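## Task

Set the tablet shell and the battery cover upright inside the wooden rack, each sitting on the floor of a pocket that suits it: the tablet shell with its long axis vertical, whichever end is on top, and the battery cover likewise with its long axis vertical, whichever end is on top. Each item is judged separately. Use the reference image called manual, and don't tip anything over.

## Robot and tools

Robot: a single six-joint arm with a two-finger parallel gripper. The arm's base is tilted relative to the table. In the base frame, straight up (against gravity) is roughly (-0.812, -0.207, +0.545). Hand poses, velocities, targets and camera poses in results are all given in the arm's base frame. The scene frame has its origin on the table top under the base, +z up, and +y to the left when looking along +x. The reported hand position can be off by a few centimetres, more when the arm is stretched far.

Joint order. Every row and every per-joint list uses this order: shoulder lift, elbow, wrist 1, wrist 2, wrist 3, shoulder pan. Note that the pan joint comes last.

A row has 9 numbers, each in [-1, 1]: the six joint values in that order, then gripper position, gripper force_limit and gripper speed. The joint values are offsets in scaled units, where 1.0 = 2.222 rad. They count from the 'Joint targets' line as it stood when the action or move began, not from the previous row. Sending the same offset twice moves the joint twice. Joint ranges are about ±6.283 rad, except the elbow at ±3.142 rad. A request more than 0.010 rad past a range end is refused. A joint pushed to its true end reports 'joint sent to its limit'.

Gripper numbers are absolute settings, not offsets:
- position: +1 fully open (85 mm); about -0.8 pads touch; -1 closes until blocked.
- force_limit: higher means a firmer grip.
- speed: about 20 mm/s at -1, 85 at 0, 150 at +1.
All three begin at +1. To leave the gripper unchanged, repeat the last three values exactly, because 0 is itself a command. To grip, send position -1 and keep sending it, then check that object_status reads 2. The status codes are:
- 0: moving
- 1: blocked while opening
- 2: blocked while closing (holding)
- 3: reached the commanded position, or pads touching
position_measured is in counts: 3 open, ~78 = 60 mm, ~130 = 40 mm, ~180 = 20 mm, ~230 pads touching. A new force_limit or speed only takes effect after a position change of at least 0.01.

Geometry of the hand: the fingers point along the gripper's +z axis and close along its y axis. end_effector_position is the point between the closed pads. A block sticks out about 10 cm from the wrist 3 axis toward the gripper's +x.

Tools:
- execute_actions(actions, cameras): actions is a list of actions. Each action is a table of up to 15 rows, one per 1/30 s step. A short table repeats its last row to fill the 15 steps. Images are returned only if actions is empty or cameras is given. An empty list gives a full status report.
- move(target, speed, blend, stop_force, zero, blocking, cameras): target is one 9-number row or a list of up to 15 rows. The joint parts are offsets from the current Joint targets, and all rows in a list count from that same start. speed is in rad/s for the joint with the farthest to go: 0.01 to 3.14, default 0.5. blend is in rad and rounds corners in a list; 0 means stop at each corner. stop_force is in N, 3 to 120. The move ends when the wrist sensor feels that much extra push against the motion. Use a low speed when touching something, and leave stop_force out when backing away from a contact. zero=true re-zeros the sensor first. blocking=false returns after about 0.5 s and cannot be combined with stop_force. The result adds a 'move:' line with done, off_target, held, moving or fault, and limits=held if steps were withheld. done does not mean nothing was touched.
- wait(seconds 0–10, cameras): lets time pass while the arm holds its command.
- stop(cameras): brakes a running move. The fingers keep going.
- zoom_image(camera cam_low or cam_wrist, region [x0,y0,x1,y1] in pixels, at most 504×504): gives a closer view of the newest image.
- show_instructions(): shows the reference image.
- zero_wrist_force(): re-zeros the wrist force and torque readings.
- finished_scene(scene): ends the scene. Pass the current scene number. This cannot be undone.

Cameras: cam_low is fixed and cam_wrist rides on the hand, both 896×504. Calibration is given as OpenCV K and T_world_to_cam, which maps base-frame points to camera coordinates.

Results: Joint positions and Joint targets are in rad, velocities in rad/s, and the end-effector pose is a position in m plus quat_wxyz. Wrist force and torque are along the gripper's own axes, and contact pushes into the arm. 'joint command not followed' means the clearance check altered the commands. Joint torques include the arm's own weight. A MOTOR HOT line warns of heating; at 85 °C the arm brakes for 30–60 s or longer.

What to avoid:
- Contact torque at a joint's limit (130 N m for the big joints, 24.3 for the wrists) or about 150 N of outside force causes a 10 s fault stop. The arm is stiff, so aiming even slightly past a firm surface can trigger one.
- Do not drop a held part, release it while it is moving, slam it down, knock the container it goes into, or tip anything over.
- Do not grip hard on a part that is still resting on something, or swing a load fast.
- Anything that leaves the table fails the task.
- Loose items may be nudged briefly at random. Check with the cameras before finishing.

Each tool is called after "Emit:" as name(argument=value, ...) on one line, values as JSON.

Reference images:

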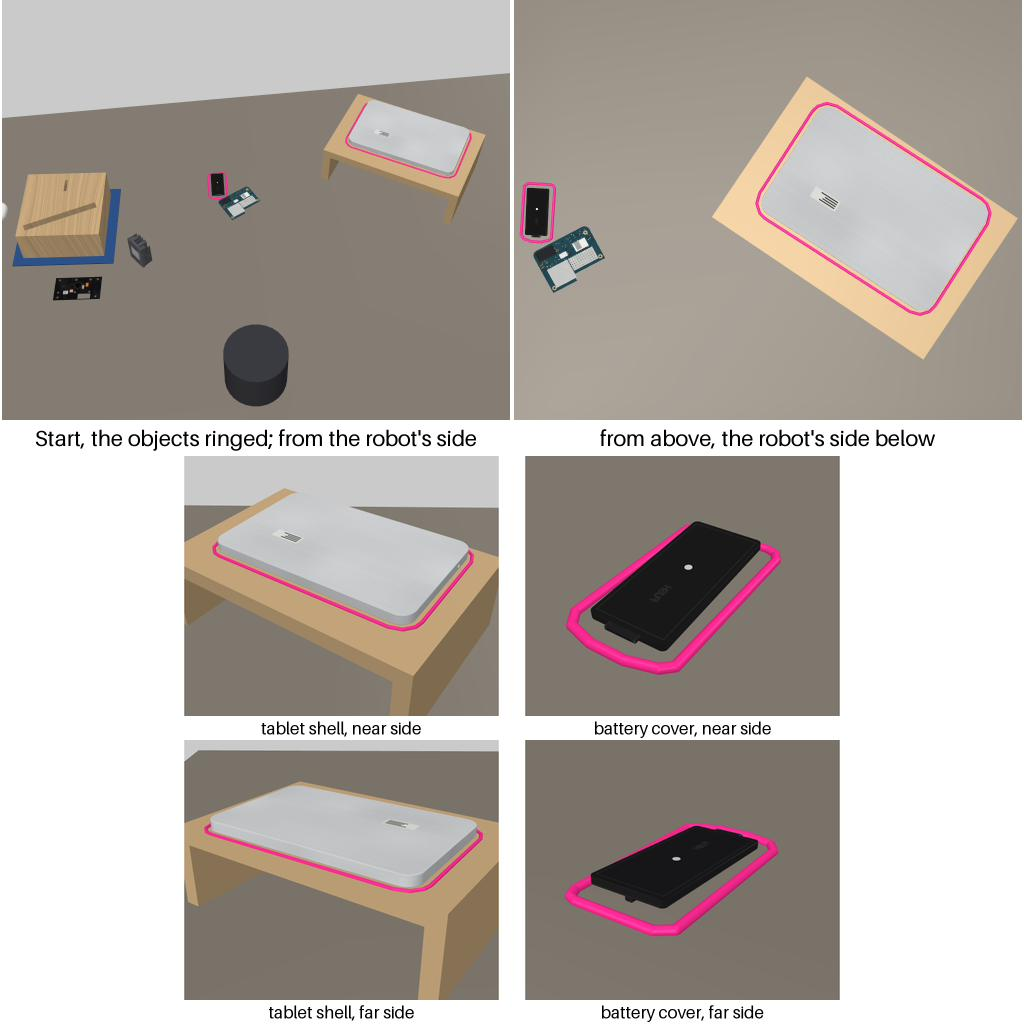

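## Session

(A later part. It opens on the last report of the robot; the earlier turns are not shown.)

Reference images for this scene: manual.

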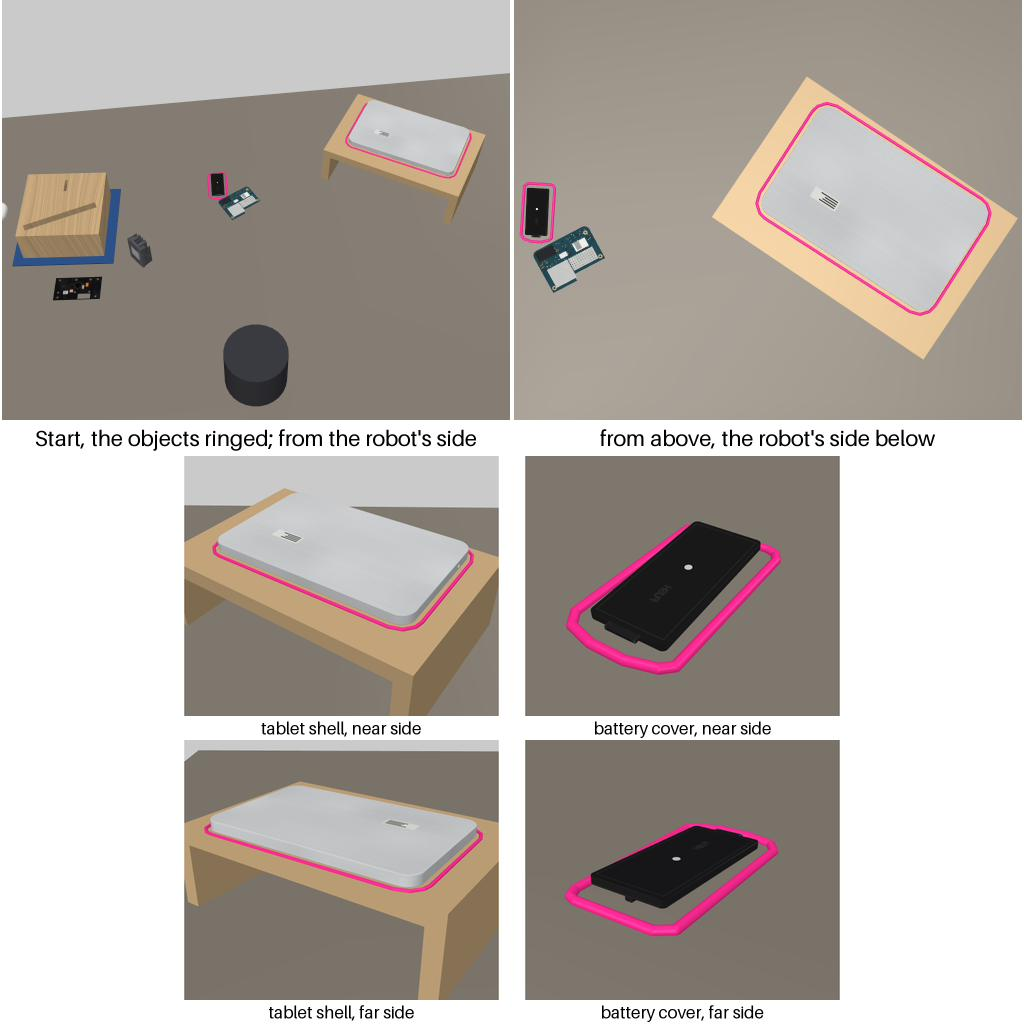

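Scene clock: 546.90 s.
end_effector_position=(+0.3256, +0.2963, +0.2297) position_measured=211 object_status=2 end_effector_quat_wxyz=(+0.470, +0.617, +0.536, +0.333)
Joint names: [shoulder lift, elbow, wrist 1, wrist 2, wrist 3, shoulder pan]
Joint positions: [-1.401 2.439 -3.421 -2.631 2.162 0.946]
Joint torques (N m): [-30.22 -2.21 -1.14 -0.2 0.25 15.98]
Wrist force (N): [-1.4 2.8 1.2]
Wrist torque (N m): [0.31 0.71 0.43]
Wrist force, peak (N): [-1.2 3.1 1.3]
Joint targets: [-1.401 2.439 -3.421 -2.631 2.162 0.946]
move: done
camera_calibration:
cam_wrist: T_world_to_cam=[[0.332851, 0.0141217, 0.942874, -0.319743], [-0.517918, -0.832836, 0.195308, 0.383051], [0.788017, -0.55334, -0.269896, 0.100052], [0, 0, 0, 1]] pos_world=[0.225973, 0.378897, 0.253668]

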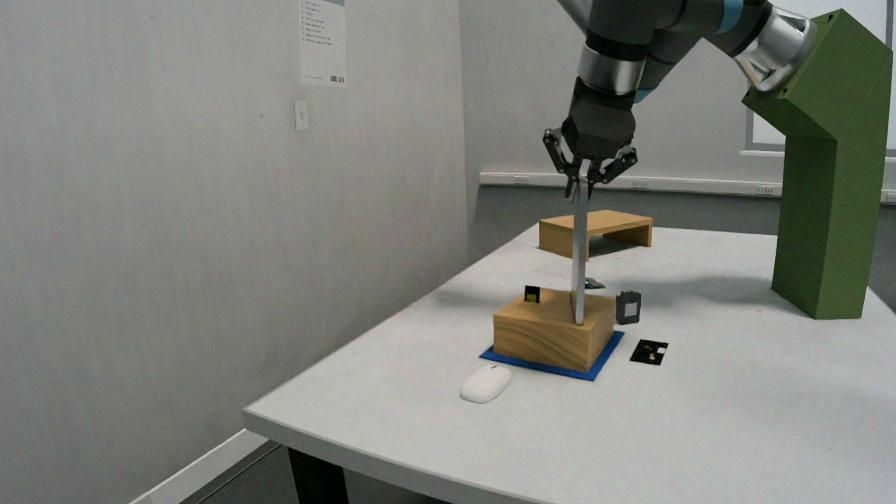

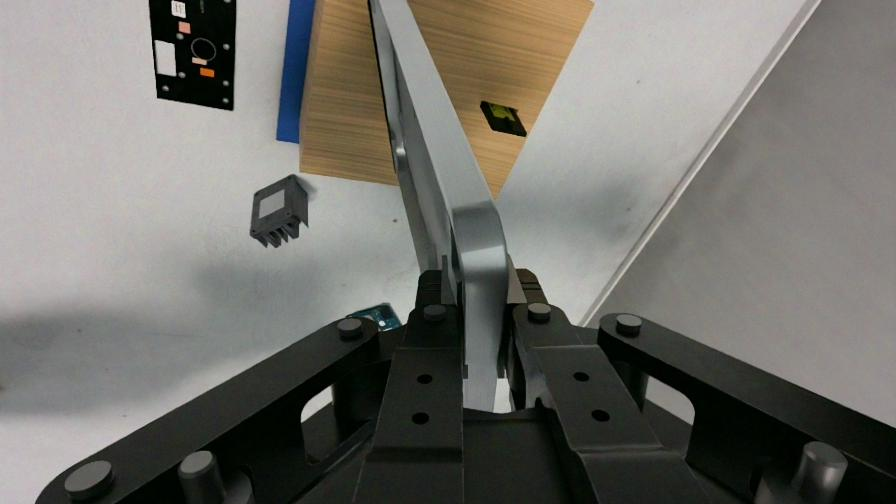

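Emit:
move(target=[0.02756, -0.00933, -0.03488, 0.01048, -0.0192, -0.01419, -0.98, 0.7, -1], speed=0.012, stop_force=4, cameras=["all"])

Emit:
zoom_image(camera="cam_wrist", region=[350, 0, 450, 100])

Emit:
zoom_image(camera="cam_wrist", region=[370, 120, 450, 200])

Emit:
zoom_image(camera="cam_low", region=[546, 180, 626, 340])

Scene clock: 561.10 s.
end_effector_position=(+0.3421, +0.3003, +0.2192) position_measured=211 object_status=2 end_effector_quat_wxyz=(+0.470, +0.617, +0.536, +0.333)
Joint names: [shoulder lift, elbow, wrist 1, wrist 2, wrist 3, shoulder pan]
Joint positions: [-1.34 2.418 -3.499 -2.608 2.12 0.915]
Joint torques (N m): [-34.51 0.57 -0.9 -0.65 0.7 19.64]
Wrist force (N): [-1.8 2.9 1.3]
Wrist torque (N m): [0.34 0.73 0.43]
Wrist force, peak (N): [-2.1 3.0 1.6]
Joint targets: [-1.340 2.418 -3.498 -2.608 2.120 0.915]
move: done
camera_calibration:
cam_wrist: T_world_to_cam=[[0.3329, 0.0141999, 0.942855, -0.315431], [-0.517886, -0.832835, 0.195396, 0.397033], [0.788018, -0.553339, -0.269897, 0.086484], [0, 0, 0, 1]] pos_world=[0.242473, 0.382997, 0.243169]

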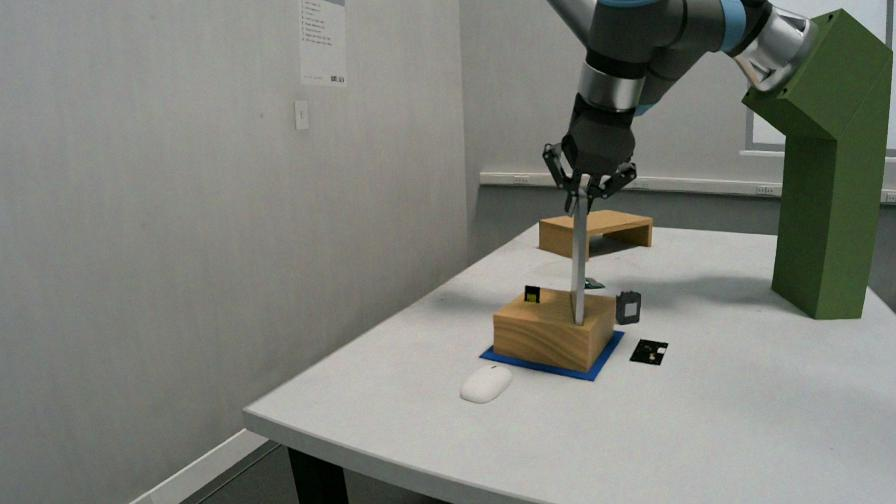

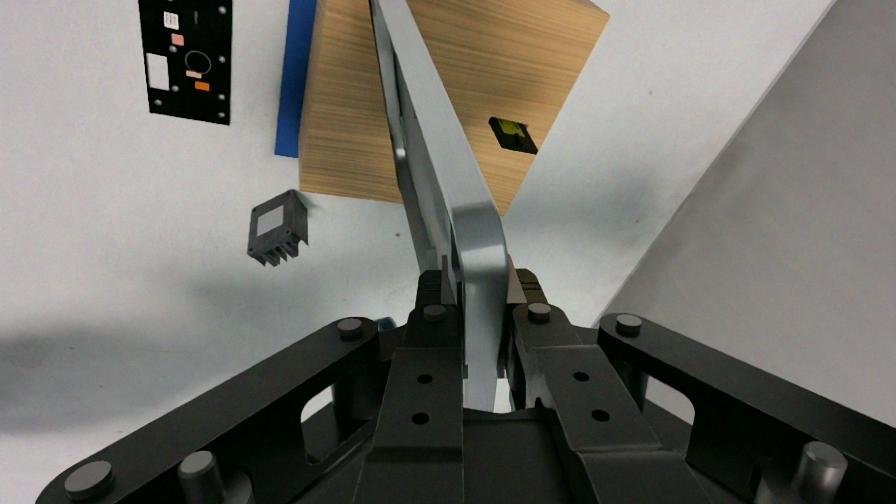

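Scaled by 5.040.

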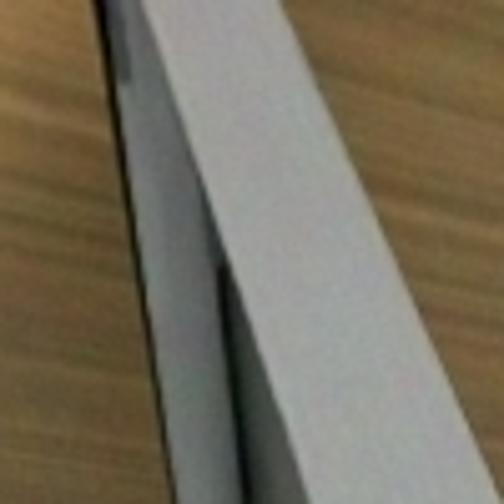

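Scaled by 6.300.

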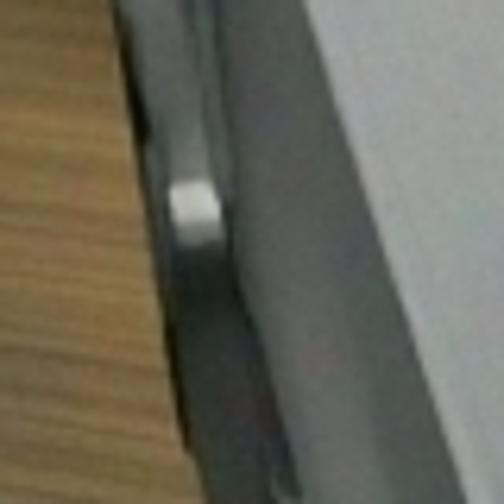

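Scaled by 3.150.

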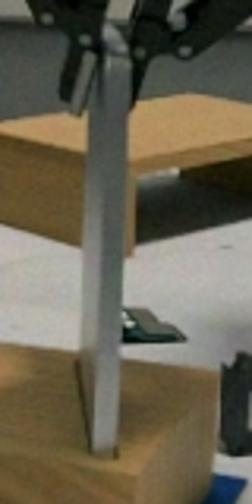

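Emit:
move(target=[0.0262, -0.01073, -0.02972, 0.01012, -0.01666, -0.0133, -0.98, 0.7, -1], speed=0.012, stop_force=4, cameras=["all"])

Emit:
zoom_image(camera="cam_low", region=[546, 180, 626, 340])

Scene clock: 569.67 s.
end_effector_position=(+0.3587, +0.3044, +0.2087) position_measured=211 object_status=2 end_effector_quat_wxyz=(+0.470, +0.617, +0.536, +0.333)
Joint names: [shoulder lift, elbow, wrist 1, wrist 2, wrist 3, shoulder pan]
Joint positions: [-1.282 2.394 -3.565 -2.586 2.083 0.885]
Joint torques (N m): [-36.73 2.67 -0.89 -0.79 0.6 20.83]
Wrist force (N): [-1.3 2.6 1.3]
Wrist torque (N m): [0.35 0.68 0.40]
Wrist force, peak (N): [-1.6 3.2 1.5]
Joint targets: [-1.282 2.394 -3.564 -2.586 2.083 0.885]
move: done
camera_calibration:
cam_wrist: T_world_to_cam=[[0.3329, 0.0141999, 0.942855, -0.311114], [-0.517886, -0.832835, 0.195396, 0.411013], [0.788018, -0.553339, -0.269897, 0.0727823], [0, 0, 0, 1]] pos_world=[0.259073, 0.386997, 0.232669]

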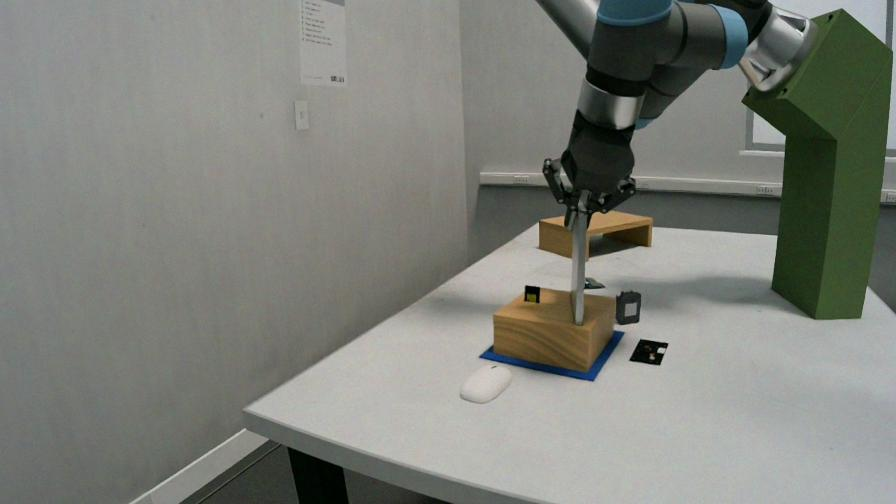

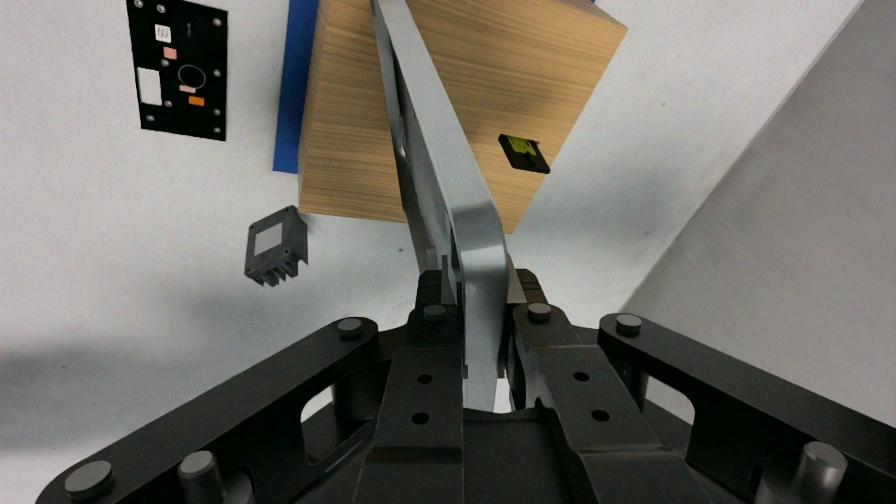

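Scaled by 3.150.

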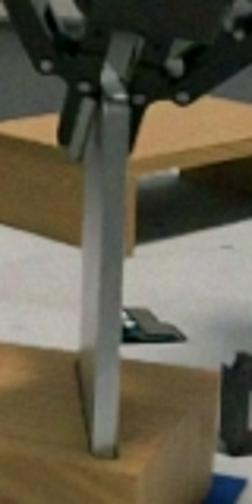

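Emit:
move(target=[0.02494, -0.01199, -0.02521, 0.00972, -0.01453, -0.01246, -0.98, 0.7, -1], speed=0.01, stop_force=4, cameras=["all"])

Emit:
zoom_image(camera="cam_low", region=[546, 180, 626, 340])

Scene clock: 574.87 s.
end_effector_position=(+0.3629, +0.3055, +0.2061) position_measured=211 object_status=2 end_effector_quat_wxyz=(+0.470, +0.617, +0.536, +0.333)
Joint names: [shoulder lift, elbow, wrist 1, wrist 2, wrist 3, shoulder pan]
Joint positions: [-1.268 2.388 -3.579 -2.58 2.074 0.878]
Joint torques (N m): [-41.65 14.17 -0.11 -3.3 1.65 32.48]
Wrist force (N): [-2.1 3.7 -2.8]
Wrist torque (N m): [0.42 0.66 0.40]
Wrist force, peak (N): [-2.5 3.8 -4.8]
Joint targets: [-1.268 2.388 -3.579 -2.580 2.074 0.878]
move: contact; the shoulder lift is farthest, 0.041 rad from its target
camera_calibration:
cam_wrist: T_world_to_cam=[[0.332953, 0.014051, 0.942839, -0.310029], [-0.517944, -0.832818, 0.195317, 0.414722], [0.787958, -0.553369, -0.270011, 0.0694891], [0, 0, 0, 1]] pos_world=[0.263273, 0.388197, 0.230068]

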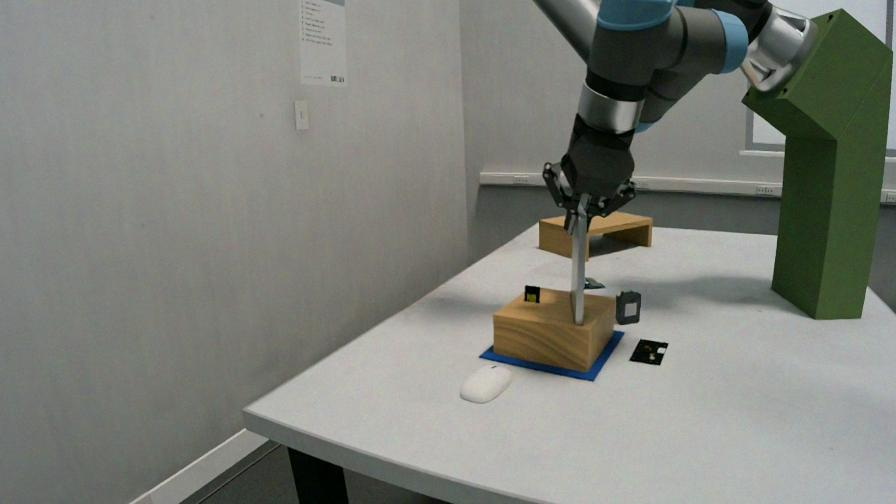

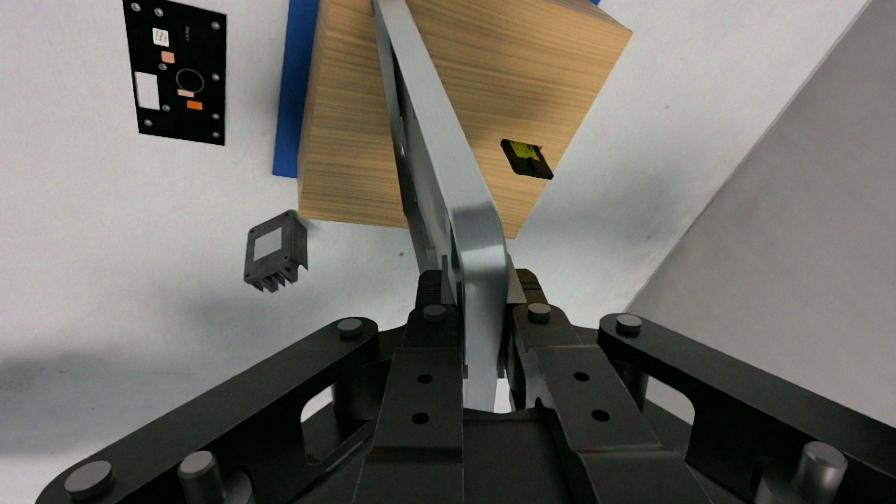

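Scaled by 3.150.

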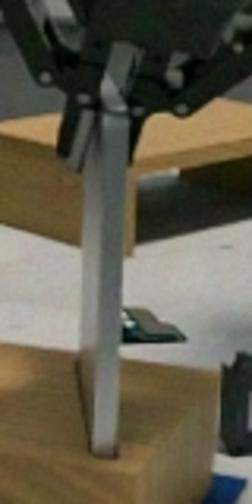

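Emit:
move(target=[0.0025, -0.0012, -0.0025, 0.00097, -0.00145, -0.00125, -0.98, 0.7, -1], speed=0.01, stop_force=9, zero=false)

Scene clock: 578.03 s.
end_effector_position=(+0.3631, +0.3056, +0.2060) position_measured=211 object_status=2 end_effector_quat_wxyz=(+0.470, +0.617, +0.536, +0.333)
Joint names: [shoulder lift, elbow, wrist 1, wrist 2, wrist 3, shoulder pan]
Joint positions: [-1.267 2.387 -3.58 -2.58 2.074 0.878]
Joint torques (N m): [-40.91 13.68 0.46 -2.8 2.07 30.61]
Wrist force (N): [-3.1 4.7 -8.1]
Wrist torque (N m): [0.43 0.66 0.39]
Wrist force, peak (N): [-3.9 5.4 -11.2]
Joint targets: [-1.267 2.387 -3.580 -2.580 2.074 0.878]
move: contact

Emit:
move(target=[-0.0025, 0.0012, 0.0025, -0.00097, 0.00145, 0.00125, -0.98, 0.7, -1], speed=0.01)

Emit:
move(target=[0, 0, 0, 0, 0, 0, -0.1, 0.7, -1], speed=0.1, cameras=["all"])

Emit:
zoom_image(camera="cam_low", region=[536, 170, 636, 330])

Scene clock: 580.37 s.
end_effector_position=(+0.3614, +0.3051, +0.2070) position_measured=211 object_status=2 end_effector_quat_wxyz=(+0.470, +0.617, +0.536, +0.333)
Joint names: [shoulder lift, elbow, wrist 1, wrist 2, wrist 3, shoulder pan]
Joint positions: [-1.272 2.39 -3.574 -2.582 2.077 0.881]
Joint torques (N m): [-37.34 11.19 -1.06 -3.02 1.59 29.92]
Wrist force (N): [-1.5 2.8 1.3]
Wrist torque (N m): [0.36 0.69 0.24]
Wrist force, peak (N): [-3.1 4.9 -8.2]
Joint targets: [-1.272 2.390 -3.574 -2.582 2.077 0.881]
move: done

Scene clock: 581.93 s.
end_effector_position=(+0.3615, +0.3052, +0.2070) position_measured=141 object_status=0 end_effector_quat_wxyz=(+0.470, +0.617, +0.536, +0.333)
Joint names: [shoulder lift, elbow, wrist 1, wrist 2, wrist 3, shoulder pan]
Joint positions: [-1.272 2.39 -3.574 -2.582 2.077 0.881]
Joint torques (N m): [-19.61 -3.67 -4.55 0.37 -0.85 13.9]
Wrist force (N): [-1.7 3.2 0.2]
Wrist torque (N m): [0.35 0.67 0.25]
Wrist force, peak (N): [-1.9 3.4 0.3]
Joint targets: [-1.272 2.390 -3.574 -2.582 2.077 0.881]
move: done
camera_calibration:
cam_wrist: T_world_to_cam=[[0.332777, 0.0141739, 0.942899, -0.310388], [-0.517934, -0.832825, 0.195314, 0.413437], [0.788038, -0.553355, -0.269804, 0.0706179], [0, 0, 0, 1]] pos_world=[0.261774, 0.387797, 0.230968]

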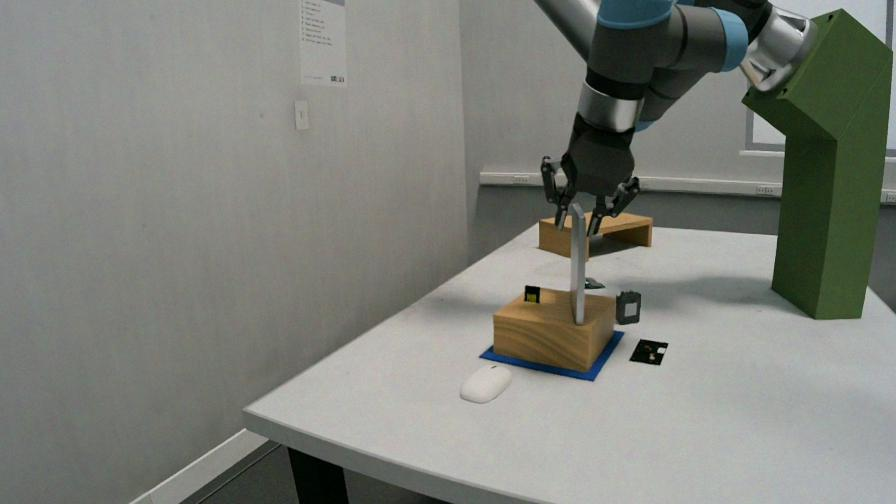

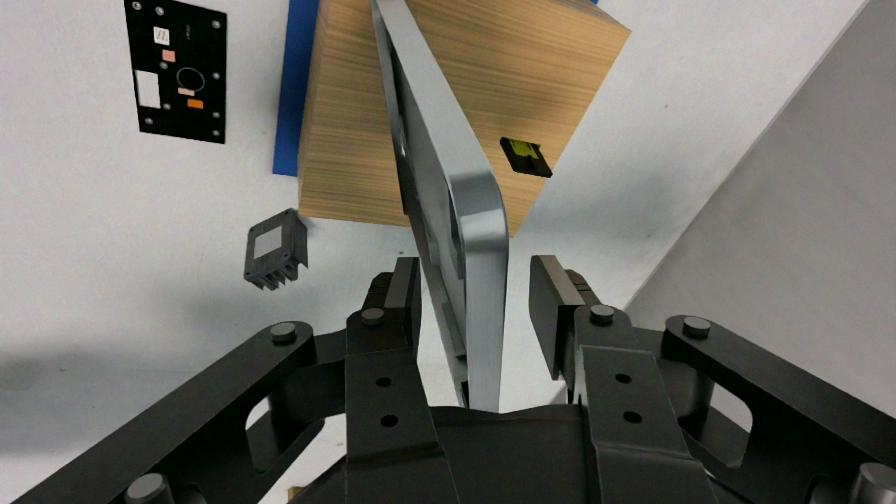

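Scaled by 3.150.

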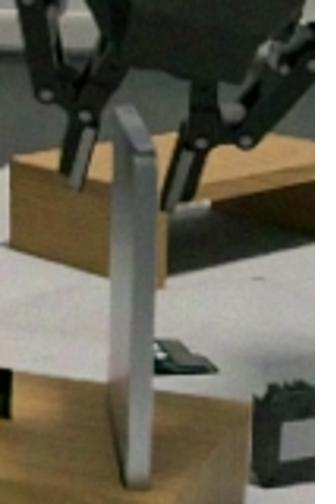

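Emit:
move(target=[-0.05376, 0.02006, 0.0646, -0.0206, 0.03586, 0.02749, -0.1, 0.7, -1], speed=0.08, stop_force=4, cameras=["all"])

Emit:
zoom_image(camera="cam_low", region=[500, 190, 650, 340])

Scene clock: 586.00 s.
end_effector_position=(+0.3283, +0.2974, +0.2282) position_measured=141 object_status=3 end_effector_quat_wxyz=(+0.470, +0.617, +0.536, +0.333)
Joint names: [shoulder lift, elbow, wrist 1, wrist 2, wrist 3, shoulder pan]
Joint positions: [-1.392 2.434 -3.431 -2.628 2.157 0.942]
Joint torques (N m): [-17.02 -4.84 -4.78 0.87 -1.87 10.04]
Wrist force (N): [-1.9 3.0 0.3]
Wrist torque (N m): [0.30 0.71 0.27]
Wrist force, peak (N): [-2.2 3.3 0.2]
Joint targets: [-1.392 2.434 -3.431 -2.628 2.157 0.942]
move: done
camera_calibration:
cam_wrist: T_world_to_cam=[[0.333279, 0.0139367, 0.942725, -0.319234], [-0.518011, -0.832746, 0.195442, 0.385612], [0.787775, -0.553479, -0.270317, 0.0983444], [0, 0, 0, 1]] pos_world=[0.228672, 0.379998, 0.252169]

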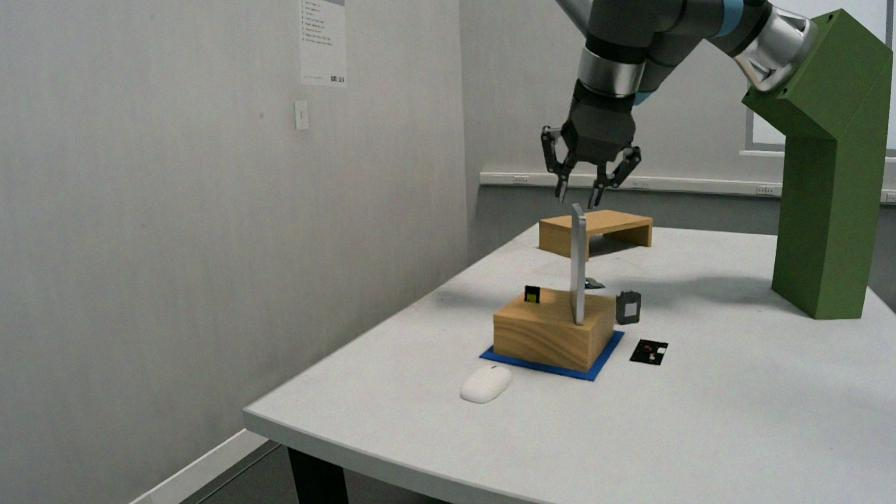

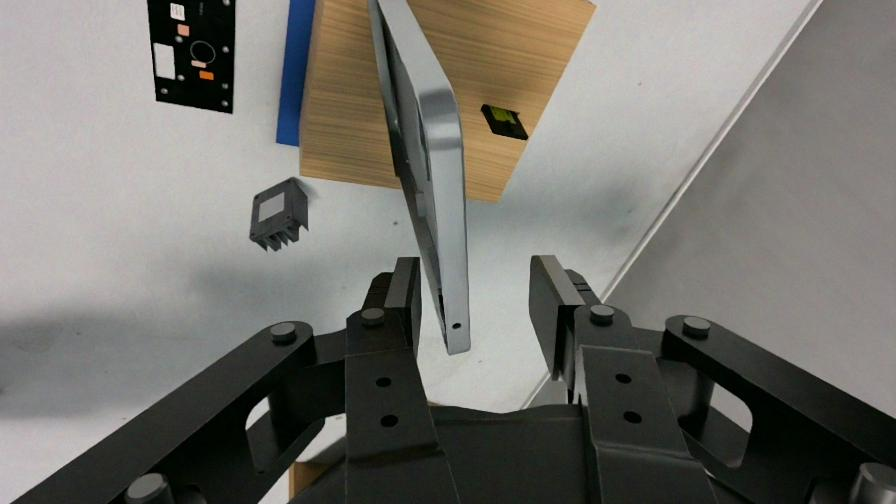

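Scaled by 3.360.

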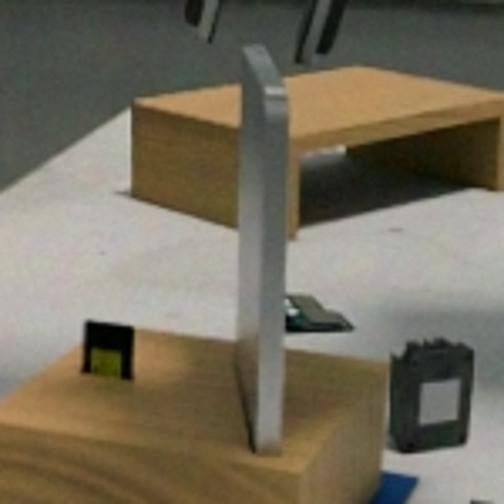

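Emit:
finished_scene(scene=2)

The scene is finished: the task was done.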